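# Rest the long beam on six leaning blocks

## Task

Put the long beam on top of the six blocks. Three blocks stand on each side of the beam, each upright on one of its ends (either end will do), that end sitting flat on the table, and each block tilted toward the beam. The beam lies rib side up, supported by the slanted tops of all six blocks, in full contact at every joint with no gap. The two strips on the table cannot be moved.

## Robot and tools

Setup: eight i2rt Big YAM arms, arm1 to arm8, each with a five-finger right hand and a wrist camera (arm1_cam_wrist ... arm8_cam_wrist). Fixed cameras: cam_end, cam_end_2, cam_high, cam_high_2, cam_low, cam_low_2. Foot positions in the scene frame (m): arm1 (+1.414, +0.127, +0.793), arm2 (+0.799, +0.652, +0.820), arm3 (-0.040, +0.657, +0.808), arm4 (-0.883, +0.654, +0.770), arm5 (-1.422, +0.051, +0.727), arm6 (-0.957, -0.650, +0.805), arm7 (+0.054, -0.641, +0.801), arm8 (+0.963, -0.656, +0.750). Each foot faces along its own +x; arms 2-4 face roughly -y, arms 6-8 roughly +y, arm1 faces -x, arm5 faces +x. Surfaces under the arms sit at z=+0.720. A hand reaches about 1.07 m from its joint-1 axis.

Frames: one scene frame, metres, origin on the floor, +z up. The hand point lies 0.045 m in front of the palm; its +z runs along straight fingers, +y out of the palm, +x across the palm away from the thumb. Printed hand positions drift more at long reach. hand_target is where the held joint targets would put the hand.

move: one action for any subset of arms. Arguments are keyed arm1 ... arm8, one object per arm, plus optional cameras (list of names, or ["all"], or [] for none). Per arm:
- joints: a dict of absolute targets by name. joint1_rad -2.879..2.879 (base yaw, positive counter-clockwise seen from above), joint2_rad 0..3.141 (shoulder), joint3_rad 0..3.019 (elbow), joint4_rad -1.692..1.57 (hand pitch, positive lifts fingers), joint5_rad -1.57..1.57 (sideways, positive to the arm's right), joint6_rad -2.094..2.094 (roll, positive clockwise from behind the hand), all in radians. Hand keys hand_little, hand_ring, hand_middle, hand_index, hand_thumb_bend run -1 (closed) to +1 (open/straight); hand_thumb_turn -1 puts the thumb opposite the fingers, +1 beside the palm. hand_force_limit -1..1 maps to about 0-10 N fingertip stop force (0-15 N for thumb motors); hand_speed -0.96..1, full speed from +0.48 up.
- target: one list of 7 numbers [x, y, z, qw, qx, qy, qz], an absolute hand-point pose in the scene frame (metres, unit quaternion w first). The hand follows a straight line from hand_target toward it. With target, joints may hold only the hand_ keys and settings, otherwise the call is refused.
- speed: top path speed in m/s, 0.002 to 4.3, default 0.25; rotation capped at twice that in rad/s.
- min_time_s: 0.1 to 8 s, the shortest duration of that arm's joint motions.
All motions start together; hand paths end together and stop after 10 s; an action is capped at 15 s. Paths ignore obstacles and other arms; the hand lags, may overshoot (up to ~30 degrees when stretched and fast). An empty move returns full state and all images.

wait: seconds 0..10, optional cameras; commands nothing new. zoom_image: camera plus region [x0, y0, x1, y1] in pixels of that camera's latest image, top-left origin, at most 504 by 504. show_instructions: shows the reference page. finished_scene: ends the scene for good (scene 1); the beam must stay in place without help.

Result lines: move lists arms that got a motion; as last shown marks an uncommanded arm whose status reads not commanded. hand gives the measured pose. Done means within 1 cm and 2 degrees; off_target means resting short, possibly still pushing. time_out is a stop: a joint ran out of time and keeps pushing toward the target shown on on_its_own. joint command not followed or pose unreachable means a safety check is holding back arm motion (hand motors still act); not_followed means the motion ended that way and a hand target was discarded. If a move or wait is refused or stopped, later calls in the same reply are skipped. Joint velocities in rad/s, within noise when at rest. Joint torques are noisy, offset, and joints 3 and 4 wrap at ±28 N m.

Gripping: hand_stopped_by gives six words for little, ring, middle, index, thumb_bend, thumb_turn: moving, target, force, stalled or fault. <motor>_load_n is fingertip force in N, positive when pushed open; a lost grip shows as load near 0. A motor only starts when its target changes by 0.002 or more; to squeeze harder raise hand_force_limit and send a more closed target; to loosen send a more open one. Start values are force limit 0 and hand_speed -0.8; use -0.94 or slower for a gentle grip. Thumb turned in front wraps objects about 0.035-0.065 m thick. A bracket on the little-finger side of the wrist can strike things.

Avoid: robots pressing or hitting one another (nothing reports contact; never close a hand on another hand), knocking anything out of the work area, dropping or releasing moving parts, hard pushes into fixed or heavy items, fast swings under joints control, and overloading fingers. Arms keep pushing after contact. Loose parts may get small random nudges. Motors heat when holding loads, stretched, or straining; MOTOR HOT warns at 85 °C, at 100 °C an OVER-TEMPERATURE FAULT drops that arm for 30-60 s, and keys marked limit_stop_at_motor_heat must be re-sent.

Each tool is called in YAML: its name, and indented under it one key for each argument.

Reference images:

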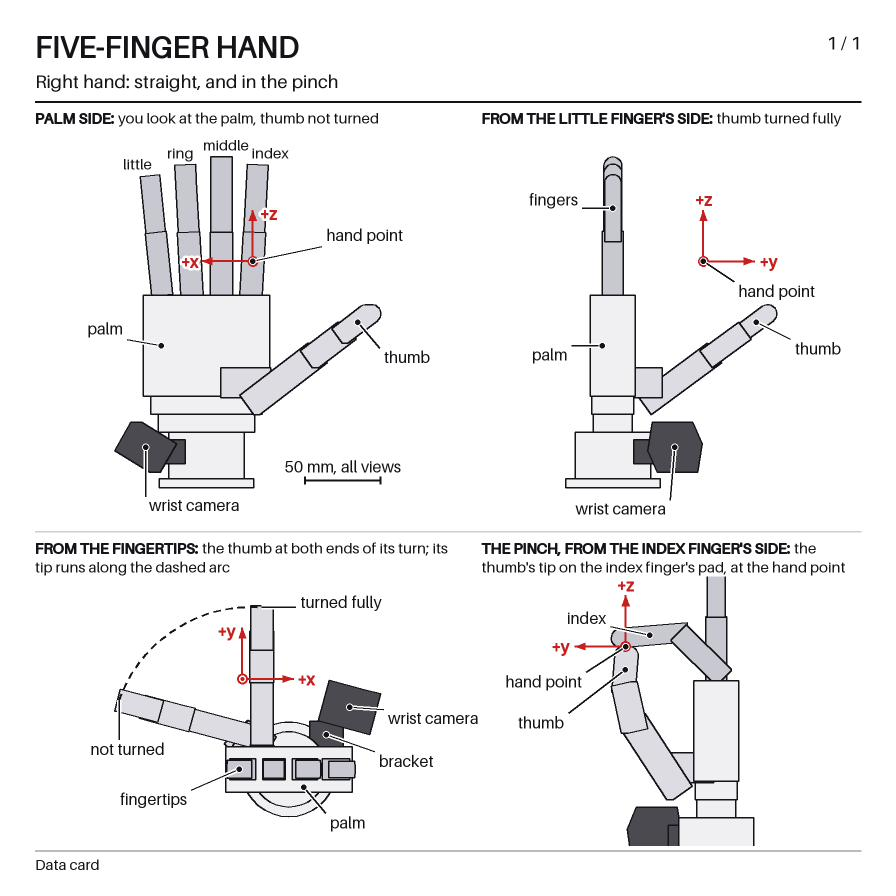

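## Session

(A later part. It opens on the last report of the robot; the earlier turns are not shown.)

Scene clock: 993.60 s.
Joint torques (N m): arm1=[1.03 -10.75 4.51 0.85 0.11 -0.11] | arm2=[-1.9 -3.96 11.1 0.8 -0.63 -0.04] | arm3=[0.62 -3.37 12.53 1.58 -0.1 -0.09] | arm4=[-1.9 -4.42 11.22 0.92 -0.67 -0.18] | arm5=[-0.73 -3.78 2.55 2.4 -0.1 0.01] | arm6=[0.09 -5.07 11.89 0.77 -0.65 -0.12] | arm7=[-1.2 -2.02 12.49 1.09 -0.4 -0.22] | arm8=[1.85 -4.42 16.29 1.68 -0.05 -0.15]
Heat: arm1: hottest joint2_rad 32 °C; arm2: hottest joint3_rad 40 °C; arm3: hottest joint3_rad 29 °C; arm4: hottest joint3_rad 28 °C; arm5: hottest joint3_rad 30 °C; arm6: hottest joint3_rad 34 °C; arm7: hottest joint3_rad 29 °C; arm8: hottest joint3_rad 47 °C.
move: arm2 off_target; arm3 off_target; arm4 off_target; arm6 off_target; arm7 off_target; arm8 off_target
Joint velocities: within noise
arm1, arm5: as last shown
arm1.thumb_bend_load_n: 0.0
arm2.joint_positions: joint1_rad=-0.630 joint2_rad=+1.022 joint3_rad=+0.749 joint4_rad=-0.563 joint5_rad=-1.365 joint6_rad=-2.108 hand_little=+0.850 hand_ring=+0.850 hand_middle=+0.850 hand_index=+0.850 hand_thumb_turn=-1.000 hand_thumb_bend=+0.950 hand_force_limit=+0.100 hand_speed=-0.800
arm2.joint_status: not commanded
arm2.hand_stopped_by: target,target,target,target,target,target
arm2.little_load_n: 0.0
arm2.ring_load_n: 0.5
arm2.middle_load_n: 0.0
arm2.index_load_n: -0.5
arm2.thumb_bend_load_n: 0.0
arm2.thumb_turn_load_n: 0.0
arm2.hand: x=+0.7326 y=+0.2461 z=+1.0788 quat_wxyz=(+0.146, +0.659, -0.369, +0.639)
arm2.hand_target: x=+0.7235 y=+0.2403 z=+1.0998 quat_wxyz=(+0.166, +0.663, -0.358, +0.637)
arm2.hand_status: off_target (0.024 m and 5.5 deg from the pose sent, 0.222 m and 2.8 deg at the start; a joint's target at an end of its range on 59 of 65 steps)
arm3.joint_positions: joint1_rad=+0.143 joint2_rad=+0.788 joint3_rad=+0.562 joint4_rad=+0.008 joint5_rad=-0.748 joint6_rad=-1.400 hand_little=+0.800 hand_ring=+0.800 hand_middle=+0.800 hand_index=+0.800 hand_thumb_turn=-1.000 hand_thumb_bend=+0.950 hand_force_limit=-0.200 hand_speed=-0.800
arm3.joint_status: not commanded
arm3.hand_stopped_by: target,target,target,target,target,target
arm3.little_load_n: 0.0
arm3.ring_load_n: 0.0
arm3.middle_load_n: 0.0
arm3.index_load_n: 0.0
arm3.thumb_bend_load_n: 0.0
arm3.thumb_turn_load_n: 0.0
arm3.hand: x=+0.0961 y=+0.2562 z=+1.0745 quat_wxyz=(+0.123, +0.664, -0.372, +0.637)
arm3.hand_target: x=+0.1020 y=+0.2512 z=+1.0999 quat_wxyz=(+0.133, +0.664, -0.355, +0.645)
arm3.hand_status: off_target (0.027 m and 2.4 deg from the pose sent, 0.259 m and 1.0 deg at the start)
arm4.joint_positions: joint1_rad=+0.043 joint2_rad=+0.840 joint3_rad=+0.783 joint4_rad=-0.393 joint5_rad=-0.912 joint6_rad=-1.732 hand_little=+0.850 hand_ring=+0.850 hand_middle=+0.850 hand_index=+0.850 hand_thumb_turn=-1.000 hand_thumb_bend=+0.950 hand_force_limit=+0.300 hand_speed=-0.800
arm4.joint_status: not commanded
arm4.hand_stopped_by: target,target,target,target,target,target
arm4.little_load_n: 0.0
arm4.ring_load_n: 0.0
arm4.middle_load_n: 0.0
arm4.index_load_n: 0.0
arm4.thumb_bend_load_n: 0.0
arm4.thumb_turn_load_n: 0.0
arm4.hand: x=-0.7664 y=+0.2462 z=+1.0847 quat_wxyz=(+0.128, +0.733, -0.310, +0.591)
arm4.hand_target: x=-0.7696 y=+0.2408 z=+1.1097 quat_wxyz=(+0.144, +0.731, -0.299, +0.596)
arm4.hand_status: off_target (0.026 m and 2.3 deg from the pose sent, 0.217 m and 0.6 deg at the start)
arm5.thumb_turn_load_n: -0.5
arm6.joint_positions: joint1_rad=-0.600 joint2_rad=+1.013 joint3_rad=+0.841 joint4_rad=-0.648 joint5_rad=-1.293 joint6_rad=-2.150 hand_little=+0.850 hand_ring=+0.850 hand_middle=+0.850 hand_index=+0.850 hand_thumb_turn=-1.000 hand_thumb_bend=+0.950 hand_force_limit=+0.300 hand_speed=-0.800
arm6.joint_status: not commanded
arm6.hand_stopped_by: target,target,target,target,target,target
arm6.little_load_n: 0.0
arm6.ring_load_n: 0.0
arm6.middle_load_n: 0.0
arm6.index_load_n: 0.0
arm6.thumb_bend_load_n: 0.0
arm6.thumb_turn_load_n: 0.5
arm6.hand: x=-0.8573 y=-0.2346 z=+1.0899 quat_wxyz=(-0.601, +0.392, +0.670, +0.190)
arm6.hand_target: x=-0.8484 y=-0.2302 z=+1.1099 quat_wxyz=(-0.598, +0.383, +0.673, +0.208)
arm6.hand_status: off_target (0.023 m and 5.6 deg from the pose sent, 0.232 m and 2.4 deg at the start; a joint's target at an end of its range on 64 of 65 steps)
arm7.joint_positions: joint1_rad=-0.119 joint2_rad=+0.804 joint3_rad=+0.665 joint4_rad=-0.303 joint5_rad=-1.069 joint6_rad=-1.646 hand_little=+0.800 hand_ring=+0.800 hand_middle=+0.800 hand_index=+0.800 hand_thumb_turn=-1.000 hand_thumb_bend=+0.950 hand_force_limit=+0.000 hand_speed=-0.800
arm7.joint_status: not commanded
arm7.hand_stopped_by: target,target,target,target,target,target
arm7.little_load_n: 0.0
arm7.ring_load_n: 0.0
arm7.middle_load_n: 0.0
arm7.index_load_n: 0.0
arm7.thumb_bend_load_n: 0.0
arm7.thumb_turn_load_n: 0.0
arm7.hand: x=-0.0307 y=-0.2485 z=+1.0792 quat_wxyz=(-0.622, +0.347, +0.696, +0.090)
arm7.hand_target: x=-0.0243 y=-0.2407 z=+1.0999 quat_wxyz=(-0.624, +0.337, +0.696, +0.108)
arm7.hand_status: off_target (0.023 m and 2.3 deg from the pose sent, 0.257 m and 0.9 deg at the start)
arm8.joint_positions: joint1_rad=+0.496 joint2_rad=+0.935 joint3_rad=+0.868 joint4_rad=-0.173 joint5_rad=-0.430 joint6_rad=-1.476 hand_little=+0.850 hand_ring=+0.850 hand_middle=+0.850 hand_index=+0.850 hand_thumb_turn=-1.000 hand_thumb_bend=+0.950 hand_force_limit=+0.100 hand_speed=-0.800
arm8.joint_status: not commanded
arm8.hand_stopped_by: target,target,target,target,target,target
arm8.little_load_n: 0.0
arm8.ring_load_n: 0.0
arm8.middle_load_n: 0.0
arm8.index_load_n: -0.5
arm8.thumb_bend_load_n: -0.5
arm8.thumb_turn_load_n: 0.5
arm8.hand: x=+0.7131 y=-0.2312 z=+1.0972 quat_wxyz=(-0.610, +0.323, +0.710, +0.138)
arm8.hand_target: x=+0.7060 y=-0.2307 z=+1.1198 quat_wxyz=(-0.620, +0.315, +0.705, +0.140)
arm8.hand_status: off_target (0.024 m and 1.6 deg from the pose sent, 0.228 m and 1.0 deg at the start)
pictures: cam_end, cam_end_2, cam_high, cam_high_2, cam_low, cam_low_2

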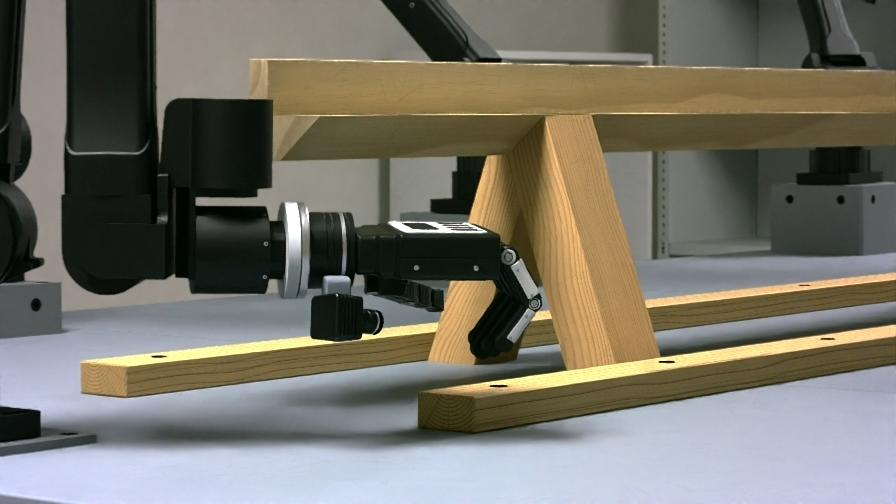

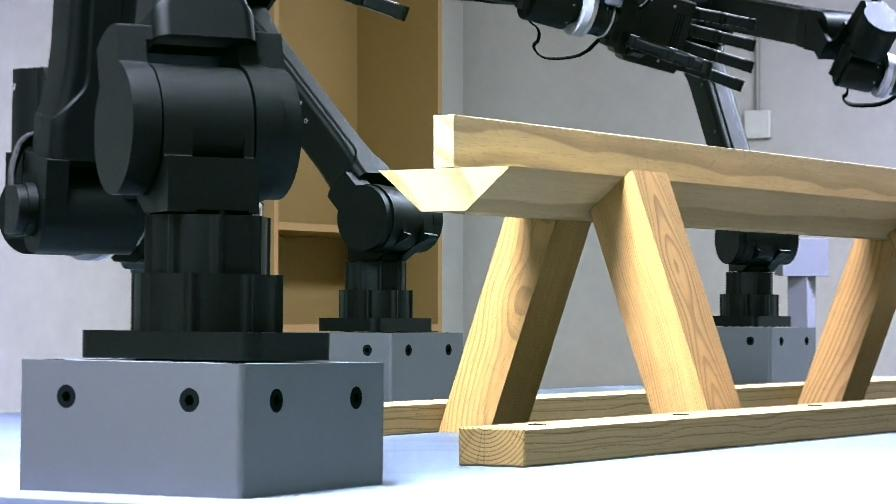

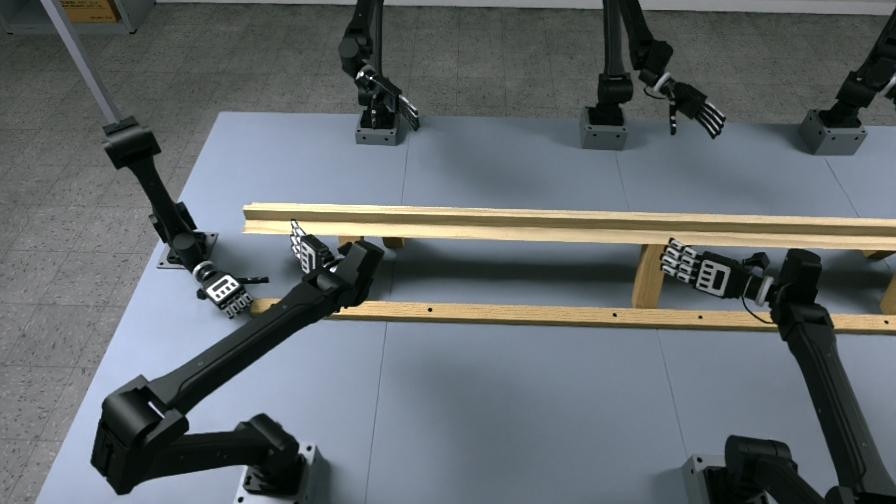

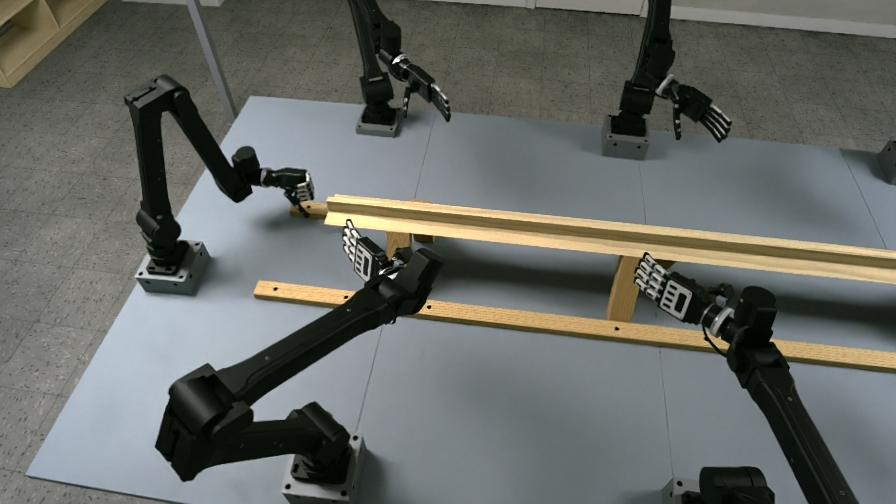

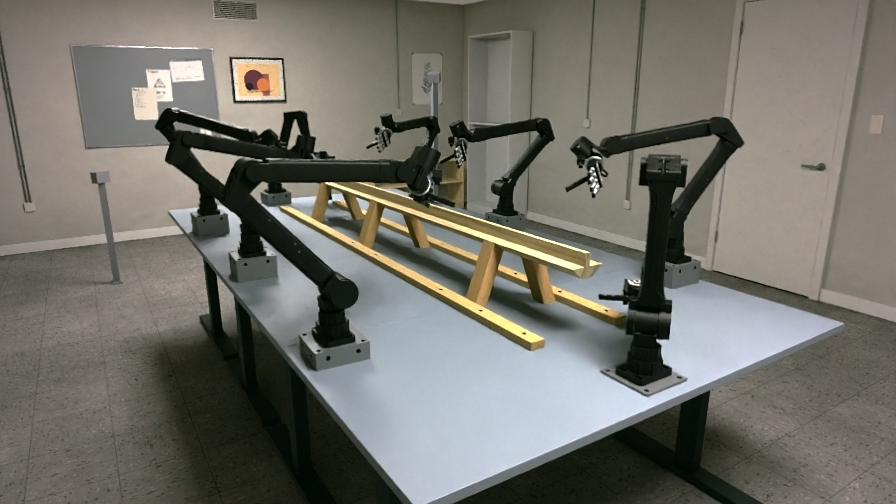

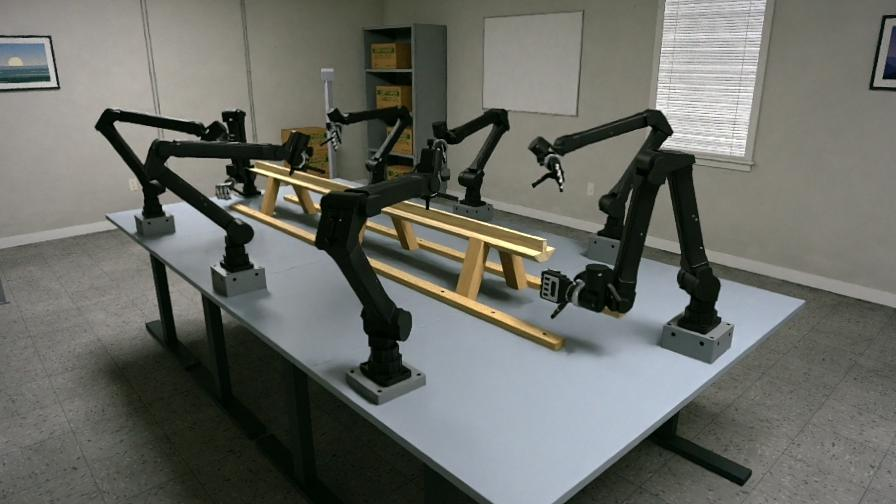

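move:
  arm1: {"target": [1.02, -0.06, 0.80, 0.707, 0.0, -0.707, 0.0], "speed": 0.15}
  cameras: ["arm1_cam_wrist"]

zoom_image:
  camera: "arm1_cam_wrist"
  region: [330, 160, 470, 330]

Scene clock: 998.37 s.
Joint torques (N m): arm1=[-0.56 -9.7 2.13 2.02 -0.11 0.09] | arm2=[-1.85 -3.6 11.18 0.81 -0.65 -0.05] | arm3=[0.62 -3.55 12.57 1.57 -0.1 -0.1] | arm4=[-1.85 -4.66 11.21 0.88 -0.68 -0.18] | arm5=[-0.67 -3.84 2.59 2.39 -0.09 -0.01] | arm6=[0.09 -5.07 11.92 0.77 -0.64 -0.12] | arm7=[-1.2 -1.9 12.44 1.13 -0.4 -0.21] | arm8=[1.79 -4.66 16.29 1.66 -0.05 -0.15]
Heat: arm1: hottest joint2_rad 32 °C; arm2: hottest joint3_rad 41 °C; arm3: hottest joint3_rad 30 °C; arm4: hottest joint3_rad 29 °C; arm5: hottest joint3_rad 30 °C; arm6: hottest joint3_rad 36 °C; arm7: hottest joint3_rad 30 °C; arm8: hottest joint3_rad 47 °C.
move: arm1 off_target
Joint velocities: within noise
arm1.joint_positions: joint1_rad=+0.859 joint2_rad=+2.059 joint3_rad=+0.448 joint4_rad=+1.545 joint5_rad=+0.905 joint6_rad=-1.552 hand_little=-1.000 hand_ring=-1.000 hand_middle=-1.000 hand_index=-1.000 hand_thumb_turn=+1.000 hand_thumb_bend=+1.000 hand_force_limit=+0.000 hand_speed=+0.300
arm1.joint_status: not commanded
arm1.hand_stopped_by: target,target,target,target,target,target
arm1.little_load_n: 0.0
arm1.ring_load_n: 0.0
arm1.middle_load_n: 0.0
arm1.index_load_n: 0.0
arm1.thumb_bend_load_n: -1.0
arm1.thumb_turn_load_n: -0.5
arm1.hand: x=+1.0239 y=-0.0610 z=+0.8009 quat_wxyz=(+0.689, +0.008, -0.724, -0.009)
arm1.hand_target: x=+1.0199 y=-0.0602 z=+0.8004 quat_wxyz=(+0.693, -0.004, -0.721, -0.002)
arm1.hand_status: off_target (0.004 m and 3.1 deg from the pose sent, 0.059 m and 0.8 deg at the start; a joint's target at an end of its range on 23 of 33 steps)
arm2, arm3, arm4, arm5, arm6, arm7, arm8: as last shown
arm2.ring_load_n: 0.0
arm2.index_load_n: 0.0
arm2.hand_target: x=+0.7235 y=+0.2403 z=+1.0999 quat_wxyz=(+0.166, +0.663, -0.358, +0.637)
arm5.middle_load_n: -0.5
arm5.thumb_turn_load_n: 0.0
arm8.index_load_n: 0.5
arm8.thumb_bend_load_n: 0.0
arm8.thumb_turn_load_n: 0.0
arm1_cam_wrist: T_world_to_cam=[[0.01985, 0.94872, 0.31549, -0.2215], [0.5739, 0.24758, -0.78061, 0.05042], [-0.81869, 0.19656, -0.53955, 1.39647]] pos_world=[1.11874, -0.07683, 0.86271]

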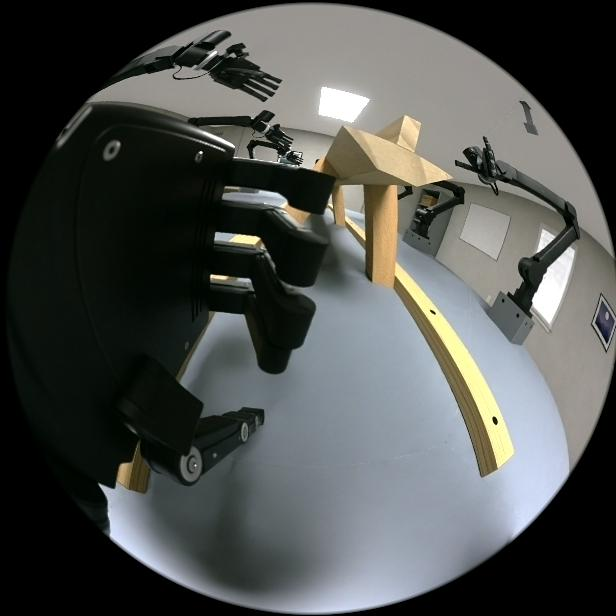

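Scaled by 2.965 from the camera's image (finer frame: 880x880).

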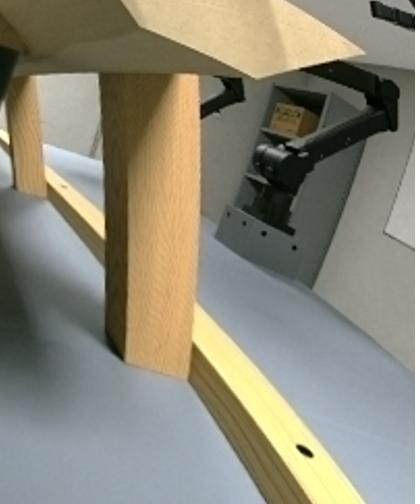

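zoom_image:
  camera: "arm1_cam_wrist"
  region: [355, 245, 415, 300]

zoom_image:
  camera: "arm1_cam_wrist"
  region: [345, 165, 425, 235]

Scaled by 8.400 from the camera's image (finer frame: 880x880).

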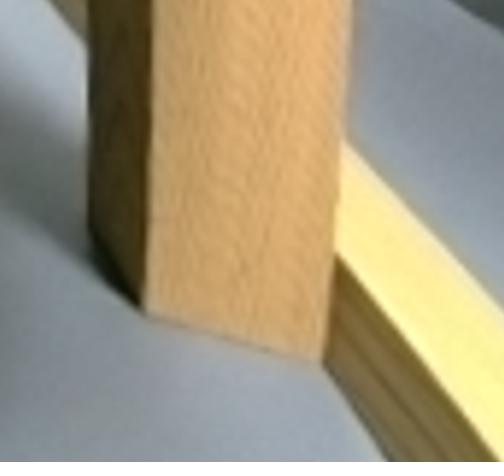

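Scaled by 6.300 from the camera's image (finer frame: 880x880).

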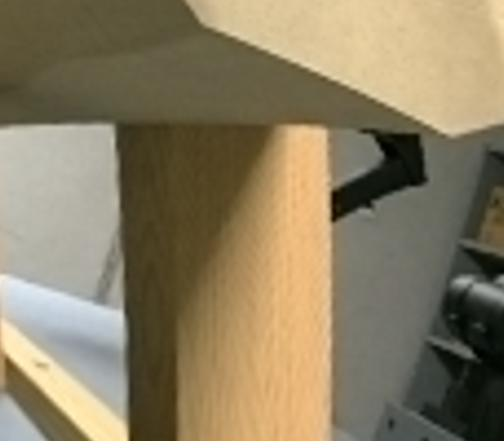

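move:
  arm1: {"target": [0.95, -0.10, 0.795, 0.707, 0.0, -0.707, 0.0], "speed": 0.1, "joints": {"hand_thumb_turn": -1}}
  cameras: ["arm1_cam_wrist", "cam_end_2"]

zoom_image:
  camera: "arm1_cam_wrist"
  region: [350, 200, 470, 320]

Scene clock: 1002.13 s.
Joint torques (N m): arm1=[-0.44 -11.58 4.18 1.03 -0.14 -0.15] | arm2=[-1.79 -3.55 11.12 0.62 -0.65 -0.03] | arm3=[0.67 -3.43 12.52 1.59 -0.1 -0.1] | arm4=[-2.08 -4.37 11.19 0.87 -0.65 -0.19] | arm5=[-0.85 -3.78 2.58 2.36 -0.1 0.01] | arm6=[0.15 -5.01 11.89 0.77 -0.65 -0.12] | arm7=[-1.26 -1.9 12.45 1.14 -0.39 -0.21] | arm8=[1.85 -4.66 16.29 1.66 -0.05 -0.15]
Heat: arm1: hottest joint2_rad 32 °C; arm2: hottest joint3_rad 42 °C; arm3: hottest joint3_rad 30 °C; arm4: hottest joint3_rad 29 °C; arm5: hottest joint3_rad 30 °C; arm6: hottest joint3_rad 37 °C; arm7: hottest joint3_rad 30 °C; arm8: hottest joint3_rad 48 °C.
move: arm1 done
Joint velocities: within noise
arm1.joint_positions: joint1_rad=+0.785 joint2_rad=+2.131 joint3_rad=+0.647 joint4_rad=+1.498 joint5_rad=+0.822 joint6_rad=-1.580 hand_little=-1.000 hand_ring=-1.000 hand_middle=-1.000 hand_index=-1.000 hand_thumb_turn=-1.000 hand_thumb_bend=+1.000 hand_force_limit=+0.000 hand_speed=+0.300
arm1.joint_status: all done
arm1.hand_stopped_by: target,target,target,target,target,target
arm1.little_load_n: 0.0
arm1.ring_load_n: 0.0
arm1.middle_load_n: 0.0
arm1.index_load_n: 0.0
arm1.thumb_bend_load_n: 0.0
arm1.thumb_turn_load_n: 0.0
arm1.hand: x=+0.9566 y=-0.1003 z=+0.7976 quat_wxyz=(+0.708, -0.001, -0.707, +0.006)
arm1.hand_target: x=+0.9501 y=-0.0999 z=+0.7951 quat_wxyz=(+0.707, +0.000, -0.707, +0.000)
arm1.hand_status: done (0.007 m and 0.7 deg from the pose sent, 0.084 m and 3.1 deg at the start)
arm2, arm3, arm4, arm5, arm6, arm7, arm8: as last shown
arm2.thumb_turn_load_n: 0.5
arm3.thumb_bend_load_n: -0.5
arm5.middle_load_n: 0.0
arm5.thumb_turn_load_n: -0.5
arm6.index_load_n: -0.5
arm8.index_load_n: -0.5
arm1_cam_wrist: T_world_to_cam=[[0.02685, 0.95913, 0.28168, -0.16046], [0.53148, 0.22496, -0.81665, 0.16319], [-0.84664, 0.17164, -0.50372, 1.34296]] pos_world=[1.05458, -0.11331, 0.85495]

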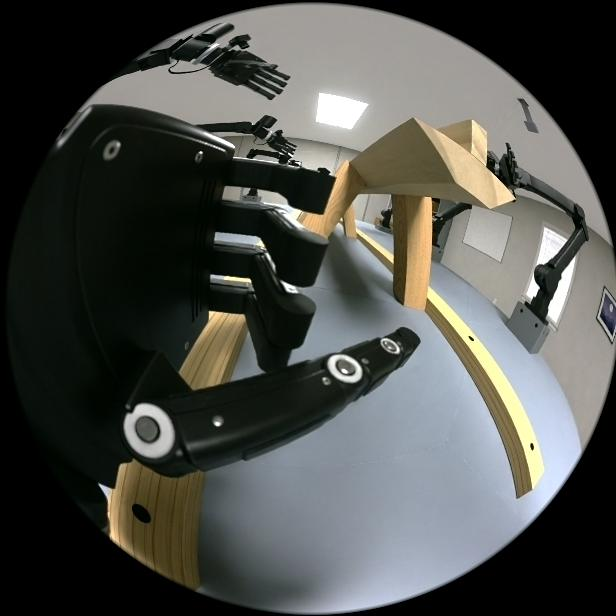

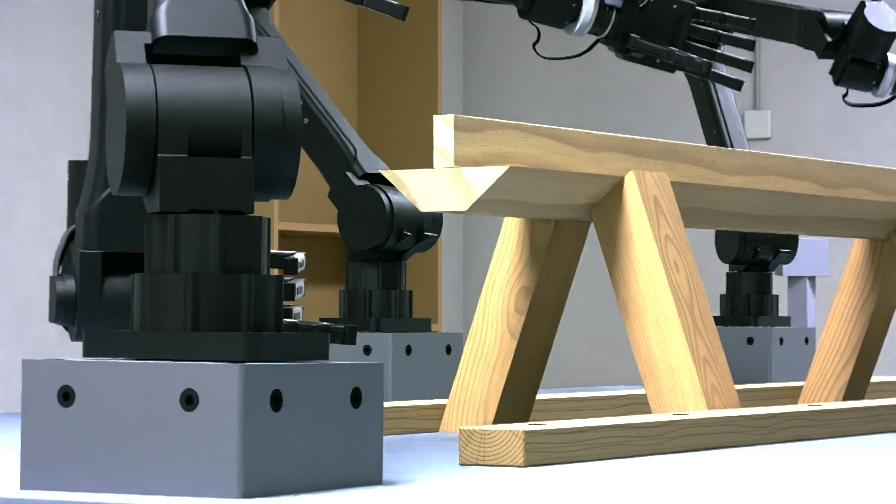

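Scaled by 4.200 from the camera's image (finer frame: 880x880).

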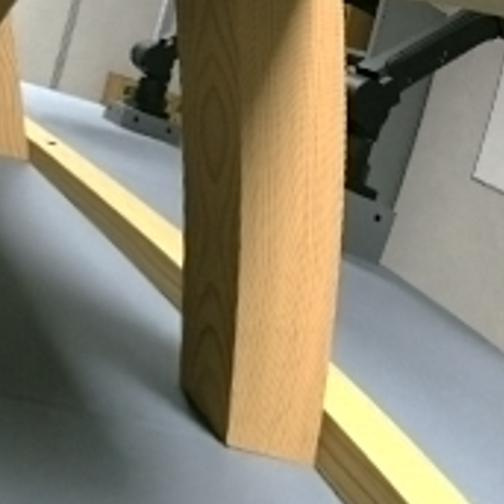

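move:
  arm1: {"target": [0.875, -0.075, 0.79, 0.707, 0.0, -0.707, 0.0], "speed": 0.1}
  cameras: ["arm1_cam_wrist", "cam_end_2"]

zoom_image:
  camera: "arm1_cam_wrist"
  region: [370, 240, 490, 360]

zoom_image:
  camera: "arm1_cam_wrist"
  region: [330, 100, 530, 300]

Scene clock: 1004.20 s.
Joint torques (N m): arm1=[0.15 -12.57 5.46 1.11 -0.15 -0.12] | arm2=[-1.79 -4.07 11.17 0.58 -0.65 -0.03] | arm3=[0.67 -3.49 12.53 1.57 -0.1 -0.1] | arm4=[-1.79 -4.42 11.19 0.95 -0.66 -0.17] | arm5=[-0.73 -4.07 2.59 2.4 -0.09 0] | arm6=[0.15 -5.07 11.88 0.77 -0.65 -0.12] | arm7=[-1.2 -1.67 12.48 1.06 -0.4 -0.21] | arm8=[1.79 -4.66 16.29 1.68 -0.05 -0.15]
Heat: arm1: hottest joint2_rad 32 °C; arm2: hottest joint3_rad 42 °C; arm3: hottest joint3_rad 31 °C; arm4: hottest joint3_rad 30 °C; arm5: hottest joint3_rad 30 °C; arm6: hottest joint3_rad 38 °C; arm7: hottest joint3_rad 30 °C; arm8: hottest joint3_rad 48 °C.
move: arm1 done
Joint velocities: within noise
arm1.joint_positions: joint1_rad=+0.613 joint2_rad=+2.161 joint3_rad=+0.752 joint4_rad=+1.416 joint5_rad=+0.656 joint6_rad=-1.581 hand_little=-1.000 hand_ring=-1.000 hand_middle=-1.000 hand_index=-1.000 hand_thumb_turn=-1.000 hand_thumb_bend=+1.000 hand_force_limit=+0.000 hand_speed=+0.300
arm1.joint_status: not commanded
arm1.hand_stopped_by: target,target,target,target,target,target
arm1.little_load_n: 0.0
arm1.ring_load_n: 0.0
arm1.middle_load_n: 0.5
arm1.index_load_n: 0.0
arm1.thumb_bend_load_n: 0.0
arm1.thumb_turn_load_n: 0.0
arm1.hand: x=+0.8830 y=-0.0729 z=+0.7914 quat_wxyz=(+0.706, +0.000, -0.708, +0.002)
arm1.hand_target: x=+0.8752 y=-0.0748 z=+0.7901 quat_wxyz=(+0.707, +0.000, -0.707, +0.000)
arm1.hand_status: done (0.008 m and 0.3 deg from the pose sent, 0.086 m and 0.7 deg at the start)
arm2, arm3, arm4, arm5, arm6, arm7, arm8: as last shown
arm2.little_load_n: -0.5
arm2.thumb_turn_load_n: 0.0
arm3.thumb_bend_load_n: 0.0
arm4.thumb_turn_load_n: 0.5
arm5.thumb_turn_load_n: 0.0
arm6.ring_load_n: -0.5
arm6.index_load_n: 0.0
arm7.index_load_n: -0.5
arm7.thumb_turn_load_n: 0.5
arm8.index_load_n: 0.0
arm1_cam_wrist: T_world_to_cam=[[0.02993, 0.95713, 0.28812, -0.19101], [0.5359, 0.22796, -0.81293, 0.18452], [-0.84375, 0.17873, -0.5061, 1.27269]] pos_world=[0.98067, -0.08671, 0.84914]

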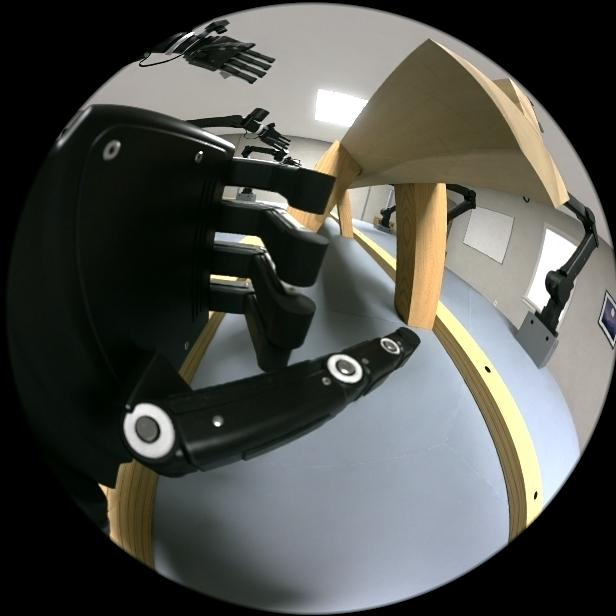

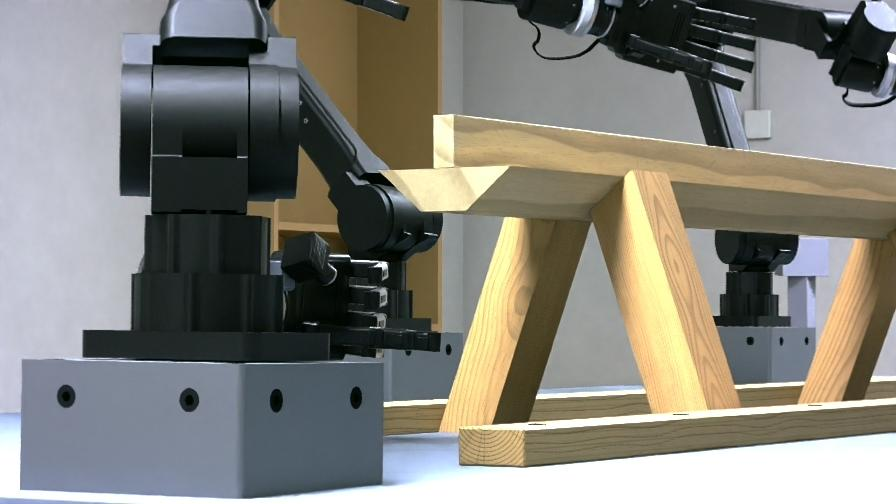

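Scaled by 4.200 from the camera's image (finer frame: 880x880).

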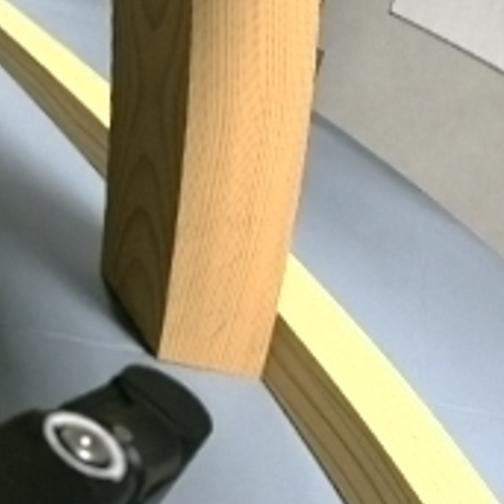

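Scaled by 2.520 from the camera's image (finer frame: 880x880).

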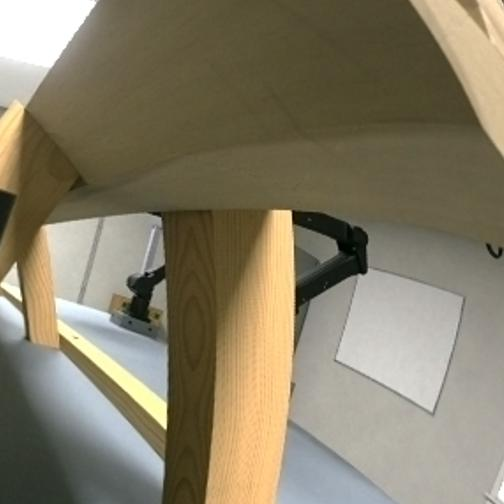

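zoom_image:
  camera: "arm1_cam_wrist"
  region: [388, 290, 448, 340]

zoom_image:
  camera: "arm1_cam_wrist"
  region: [315, 125, 395, 195]

Scaled by 8.400 from the camera's image (finer frame: 880x880).

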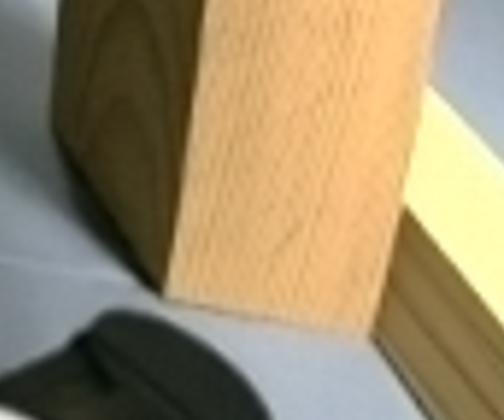

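Scaled by 6.300 from the camera's image (finer frame: 880x880).

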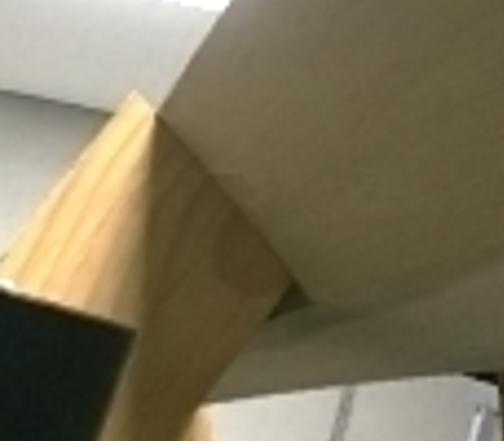

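zoom_image:
  camera: "arm1_cam_wrist"
  region: [330, 120, 400, 180]

zoom_image:
  camera: "cam_end_2"
  region: [776, 170, 896, 260]

Scaled by 7.200 from the camera's image (finer frame: 880x880).

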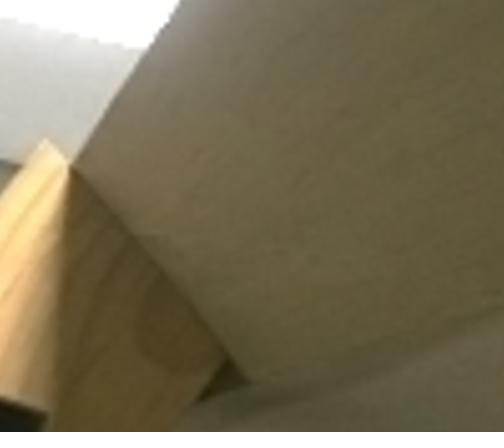

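Scaled by 4.200 from the camera's image (finer frame: 1280x720).

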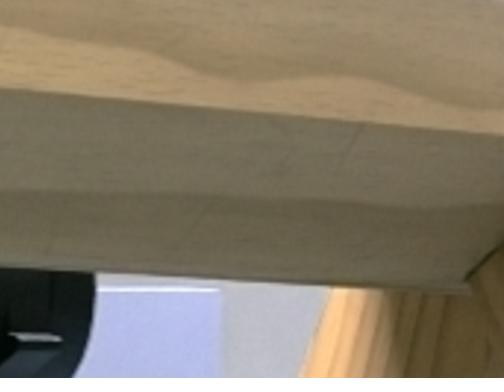

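zoom_image:
  camera: "cam_end_2"
  region: [440, 390, 600, 480]

zoom_image:
  camera: "cam_end_2"
  region: [776, 370, 896, 450]

zoom_image:
  camera: "cam_end_2"
  region: [600, 380, 776, 460]

Scaled by 3.150 from the camera's image (finer frame: 1280x720).

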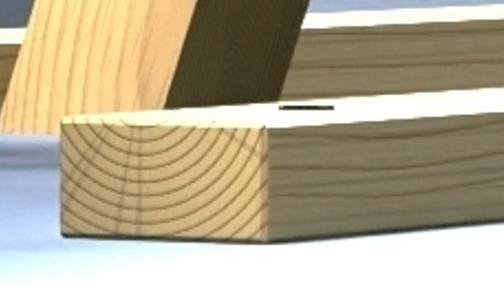

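Scaled by 4.200 from the camera's image (finer frame: 1280x720).

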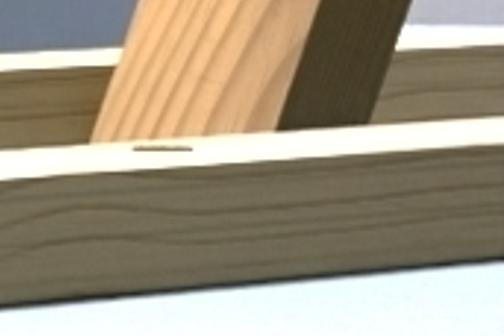

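Scaled by 2.864 from the camera's image (finer frame: 1280x720).

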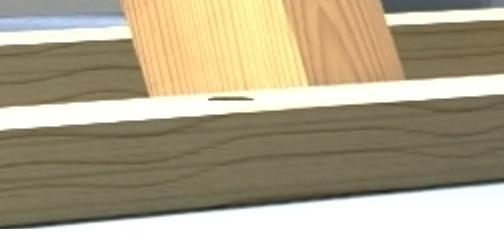

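move:
  arm2: {"target": [0.42, 0.22, 0.98, 0, 0.7071, 0, -0.7071], "speed": 0.35}
  arm1: {"target": [1.0, -0.10, 0.80, 0.707, 0.0, -0.707, 0.0], "speed": 0.2}
  cameras: ["arm2_cam_wrist", "cam_high_2", "cam_low_2"]

Scene clock: 1028.27 s.
Joint torques (N m): arm1=[1.49 -13.27 1.29 2.19 0.16 -0.13] | arm2=[-1.2 -11.4 6.91 -1.1 0.42 0] | arm3=[0.62 -3.37 12.52 1.59 -0.1 -0.1] | arm4=[-2.49 -4.25 11.12 0.95 -0.66 -0.16] | arm5=[-0.97 -4.13 2.58 2.41 -0.09 0.02] | arm6=[0.15 -5.01 11.89 0.79 -0.65 -0.12] | arm7=[-1.2 -1.85 12.46 1.14 -0.39 -0.21] | arm8=[1.85 -4.6 16.29 1.66 -0.06 -0.15]
Heat: arm1: hottest joint2_rad 31 °C; arm2: hottest joint3_rad 47 °C; arm3: hottest joint3_rad 34 °C; arm4: hottest joint3_rad 33 °C; arm5: hottest joint3_rad 29 °C; arm6: hottest joint3_rad 42 °C; arm7: hottest joint3_rad 34 °C; arm8: hottest joint3_rad 51 °C.
move: arm1 off_target; arm2 off_target
Joint velocities: within noise
arm1.joint_positions: joint1_rad=+0.864 joint2_rad=+2.141 joint3_rad=+0.583 joint4_rad=+1.539 joint5_rad=+0.917 joint6_rad=-1.582 hand_little=-1.000 hand_ring=-1.000 hand_middle=-1.000 hand_index=-1.000 hand_thumb_turn=-1.000 hand_thumb_bend=+1.000 hand_force_limit=+0.000 hand_speed=+0.300
arm1.joint_status: not commanded
arm1.hand_stopped_by: target,target,target,target,target,target
arm1.little_load_n: 0.0
arm1.ring_load_n: 0.0
arm1.middle_load_n: 0.0
arm1.index_load_n: 0.0
arm1.thumb_bend_load_n: 0.0
arm1.thumb_turn_load_n: 0.5
arm1.hand: x=+0.9973 y=-0.0962 z=+0.7892 quat_wxyz=(+0.700, +0.003, -0.714, -0.008)
arm1.hand_target: x=+0.9999 y=-0.0999 z=+0.7997 quat_wxyz=(+0.707, +0.000, -0.707, +0.000)
arm1.hand_status: off_target (0.012 m and 1.5 deg from the pose sent, 0.120 m and 0.3 deg at the start)
arm2.joint_positions: joint1_rad=-0.398 joint2_rad=+2.064 joint3_rad=+1.281 joint4_rad=-1.688 joint5_rad=+1.584 joint6_rad=-2.108 hand_little=+0.850 hand_ring=+0.850 hand_middle=+0.850 hand_index=+0.850 hand_thumb_turn=-1.000 hand_thumb_bend=+0.950 hand_force_limit=+0.100 hand_speed=-0.800
arm2.joint_status: not commanded
arm2.hand_stopped_by: target,target,target,target,target,target
arm2.little_load_n: 0.0
arm2.ring_load_n: 0.0
arm2.middle_load_n: 0.0
arm2.index_load_n: 0.0
arm2.thumb_bend_load_n: 0.0
arm2.thumb_turn_load_n: -0.5
arm2.hand: x=+0.4275 y=+0.2258 z=+0.9781 quat_wxyz=(-0.076, +0.687, -0.172, -0.702)
arm2.hand_target: x=+0.4209 y=+0.2204 z=+0.9799 quat_wxyz=(-0.079, +0.686, -0.173, -0.702)
arm2.hand_status: off_target (0.010 m and 21.7 deg from the pose sent, 0.329 m and 178.4 deg at the start; pose on its path clipped on 127 of 152 steps; a joint's target at an end of its range on 152 of 152 steps)
arm3, arm4, arm5, arm6, arm7, arm8: as last shown
arm3.thumb_turn_load_n: 0.5
arm4.index_load_n: -0.5
arm7.index_load_n: 0.0
arm7.thumb_turn_load_n: 0.0
arm2_cam_wrist: T_world_to_cam=[[-0.37821, -0.91838, -0.11632, 0.48566], [0.47406, -0.30007, 0.82779, -0.94752], [-0.79513, 0.25794, 0.54885, -0.14307]] pos_world=[0.5191, 0.19861, 0.91936]

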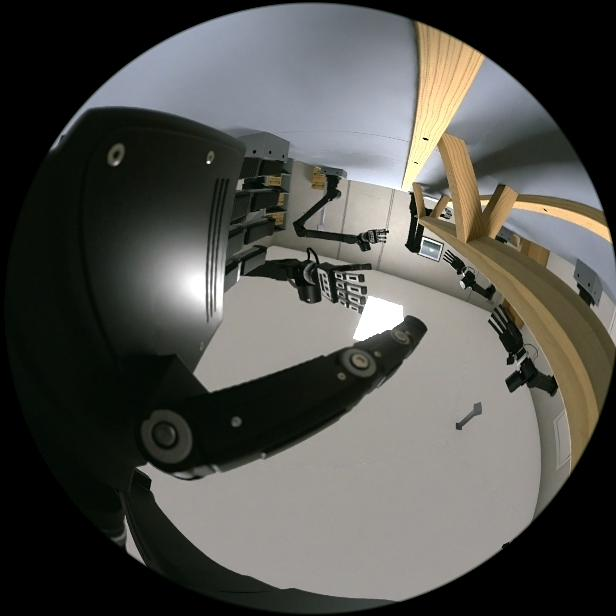

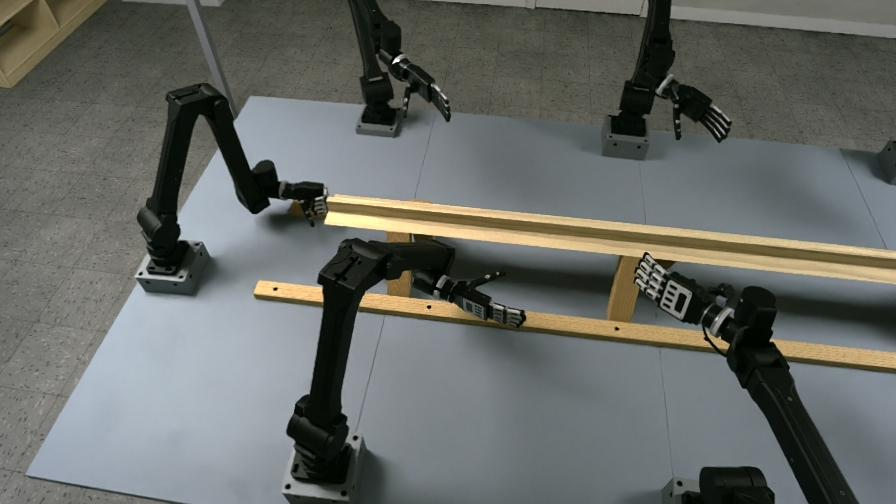

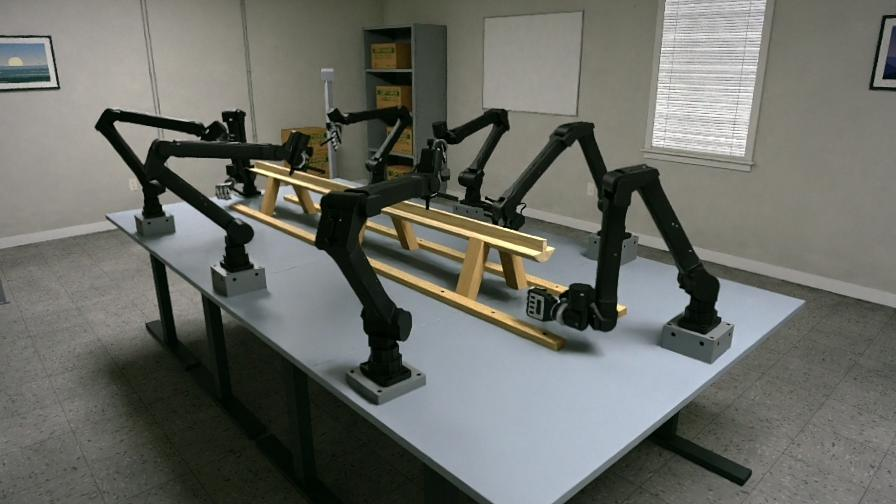

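zoom_image:
  camera: "arm2_cam_wrist"
  region: [400, 120, 540, 260]

Scaled by 3.600 from the camera's image (finer frame: 880x880).

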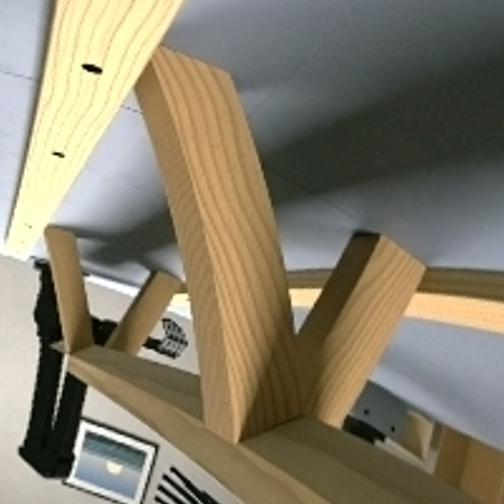

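move:
  arm2: {"target": [0.36, 0.20, 0.90, -0.079, 0.686, -0.173, -0.702], "speed": 0.15}
  cameras: ["arm2_cam_wrist", "cam_high_2"]

zoom_image:
  camera: "arm2_cam_wrist"
  region: [400, 120, 580, 300]

Scene clock: 1030.87 s.
Joint torques (N m): arm1=[1.32 -13.51 1.18 2.1 0.14 -0.15] | arm2=[-1.03 -13.98 6.31 -0.68 0.38 0.17] | arm3=[0.73 -3.49 12.53 1.58 -0.1 -0.1] | arm4=[-1.96 -4.48 11.12 0.98 -0.68 -0.19] | arm5=[-0.97 -3.96 2.62 2.44 -0.11 0.03] | arm6=[0.26 -5.07 11.89 0.79 -0.65 -0.12] | arm7=[-1.08 -1.79 12.45 1.1 -0.4 -0.2] | arm8=[1.85 -4.66 16.29 1.68 -0.05 -0.15]
Heat: arm1: hottest joint2_rad 31 °C; arm2: hottest joint3_rad 47 °C; arm3: hottest joint3_rad 35 °C; arm4: hottest joint3_rad 34 °C; arm5: hottest joint3_rad 29 °C; arm6: hottest joint3_rad 43 °C; arm7: hottest joint3_rad 34 °C; arm8: hottest joint3_rad 51 °C.
move: arm2 off_target
Joint velocities: within noise
arm1, arm3, arm4, arm6, arm7, arm8: as last shown
arm1.thumb_turn_load_n: 0.0
arm2.joint_positions: joint1_rad=-0.486 joint2_rad=+2.326 joint3_rad=+1.509 joint4_rad=-1.688 joint5_rad=+1.585 joint6_rad=-2.104 hand_little=+0.850 hand_ring=+0.850 hand_middle=+0.850 hand_index=+0.850 hand_thumb_turn=-1.000 hand_thumb_bend=+0.950 hand_force_limit=+0.100 hand_speed=-0.800
arm2.joint_status: not commanded
arm2.hand_stopped_by: target,target,target,target,target,target
arm2.little_load_n: 0.0
arm2.ring_load_n: 0.0
arm2.middle_load_n: 0.0
arm2.index_load_n: 0.0
arm2.thumb_bend_load_n: 0.0
arm2.thumb_turn_load_n: 0.0
arm2.hand: x=+0.3660 y=+0.2045 z=+0.8964 quat_wxyz=(-0.117, +0.682, -0.191, -0.696)
arm2.hand_target: x=+0.3607 y=+0.2001 z=+0.9001 quat_wxyz=(-0.109, +0.678, -0.202, -0.698)
arm2.hand_status: off_target (0.008 m and 4.9 deg from the pose sent, 0.106 m and 0.4 deg at the start; a joint's target at an end of its range on 44 of 44 steps)
arm4.index_load_n: 0.0
arm4.thumb_turn_load_n: 0.0
arm5.joint_positions: joint1_rad=-0.894 joint2_rad=+1.626 joint3_rad=+0.062 joint4_rad=+1.574 joint5_rad=-0.201 joint6_rad=+0.009 hand_little=-0.600 hand_ring=-0.600 hand_middle=-0.600 hand_index=-0.600 hand_thumb_turn=+1.000 hand_thumb_bend=+1.000 hand_force_limit=+0.000 hand_speed=-0.200
arm5.joint_status: not commanded
arm5.hand_stopped_by: target,target,target,target,target,target
arm5.little_load_n: 0.0
arm5.ring_load_n: 0.0
arm5.middle_load_n: 0.0
arm5.index_load_n: 0.0
arm5.thumb_bend_load_n: 0.0
arm5.thumb_turn_load_n: 0.0
arm5.hand: x=-1.1362 y=-0.1973 z=+0.7926 quat_wxyz=(-0.303, +0.296, -0.638, +0.643)
arm5.hand_target: x=-1.1357 y=-0.2025 z=+0.7941 quat_wxyz=(-0.299, +0.296, -0.634, +0.649)
arm5.hand_status: not commanded
arm6.ring_load_n: 0.0
arm8.thumb_turn_load_n: 0.5
arm2_cam_wrist: T_world_to_cam=[[-0.4542, -0.87861, -0.14747, 0.48099], [0.43503, -0.36318, 0.82392, -0.8264], [-0.77746, 0.31007, 0.54718, -0.15735]] pos_world=[0.45564, 0.17126, 0.83792]

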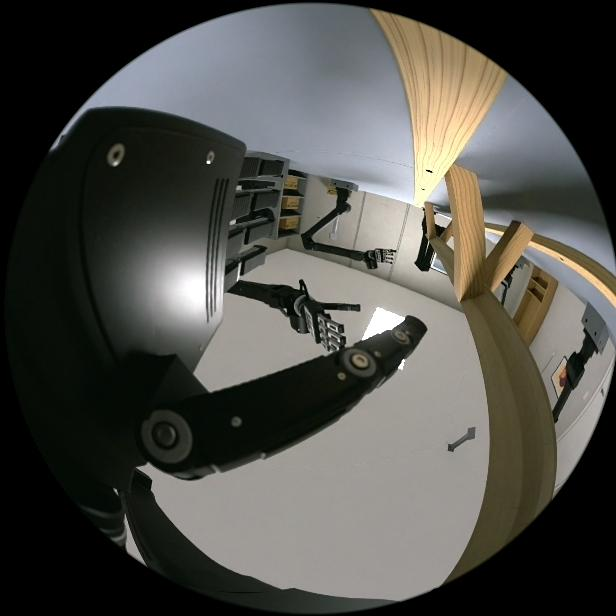

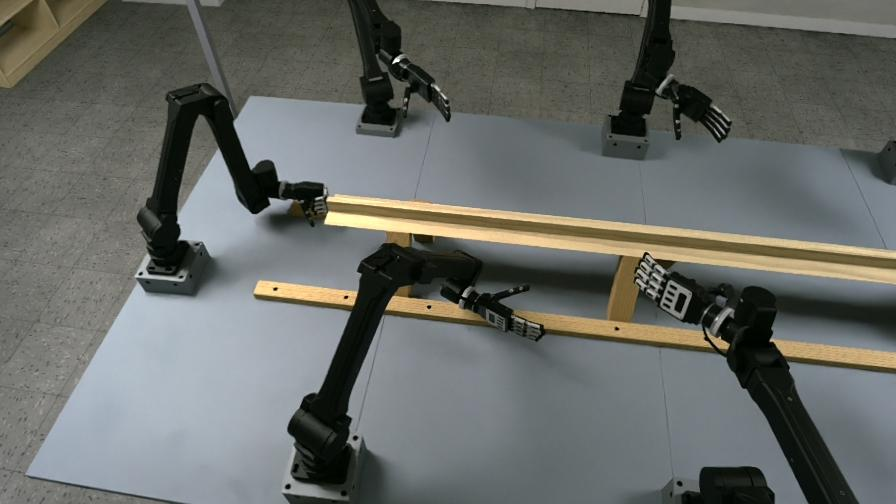

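Scaled by 2.800 from the camera's image (finer frame: 880x880).

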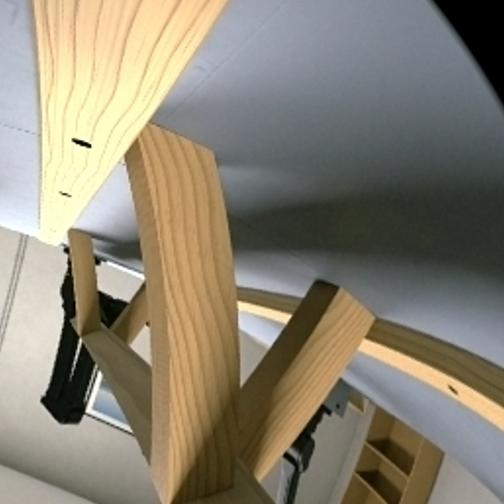

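zoom_image:
  camera: "arm2_cam_wrist"
  region: [440, 250, 520, 320]

zoom_image:
  camera: "arm2_cam_wrist"
  region: [430, 150, 500, 210]

zoom_image:
  camera: "arm2_cam_wrist"
  region: [500, 210, 560, 260]

Scaled by 6.300 from the camera's image (finer frame: 880x880).

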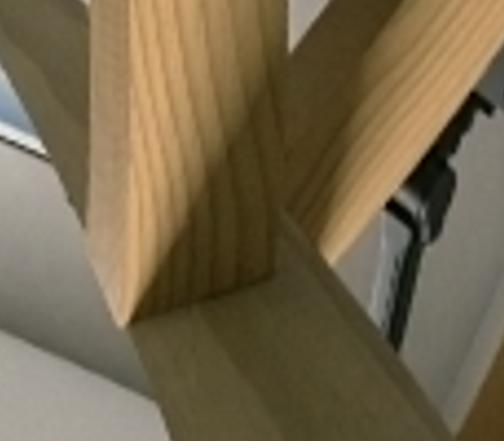

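Scaled by 7.200 from the camera's image (finer frame: 880x880).

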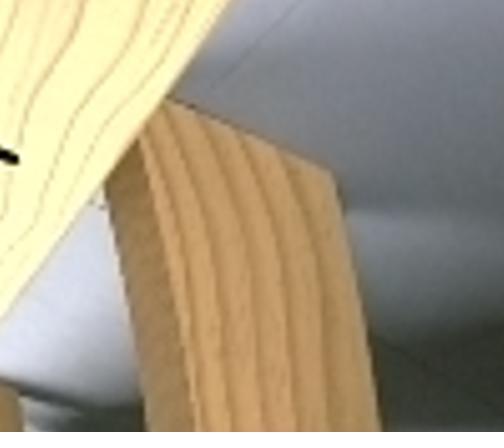

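Scaled by 8.400 from the camera's image (finer frame: 880x880).

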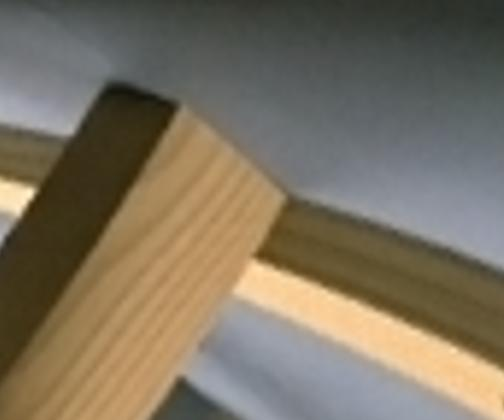

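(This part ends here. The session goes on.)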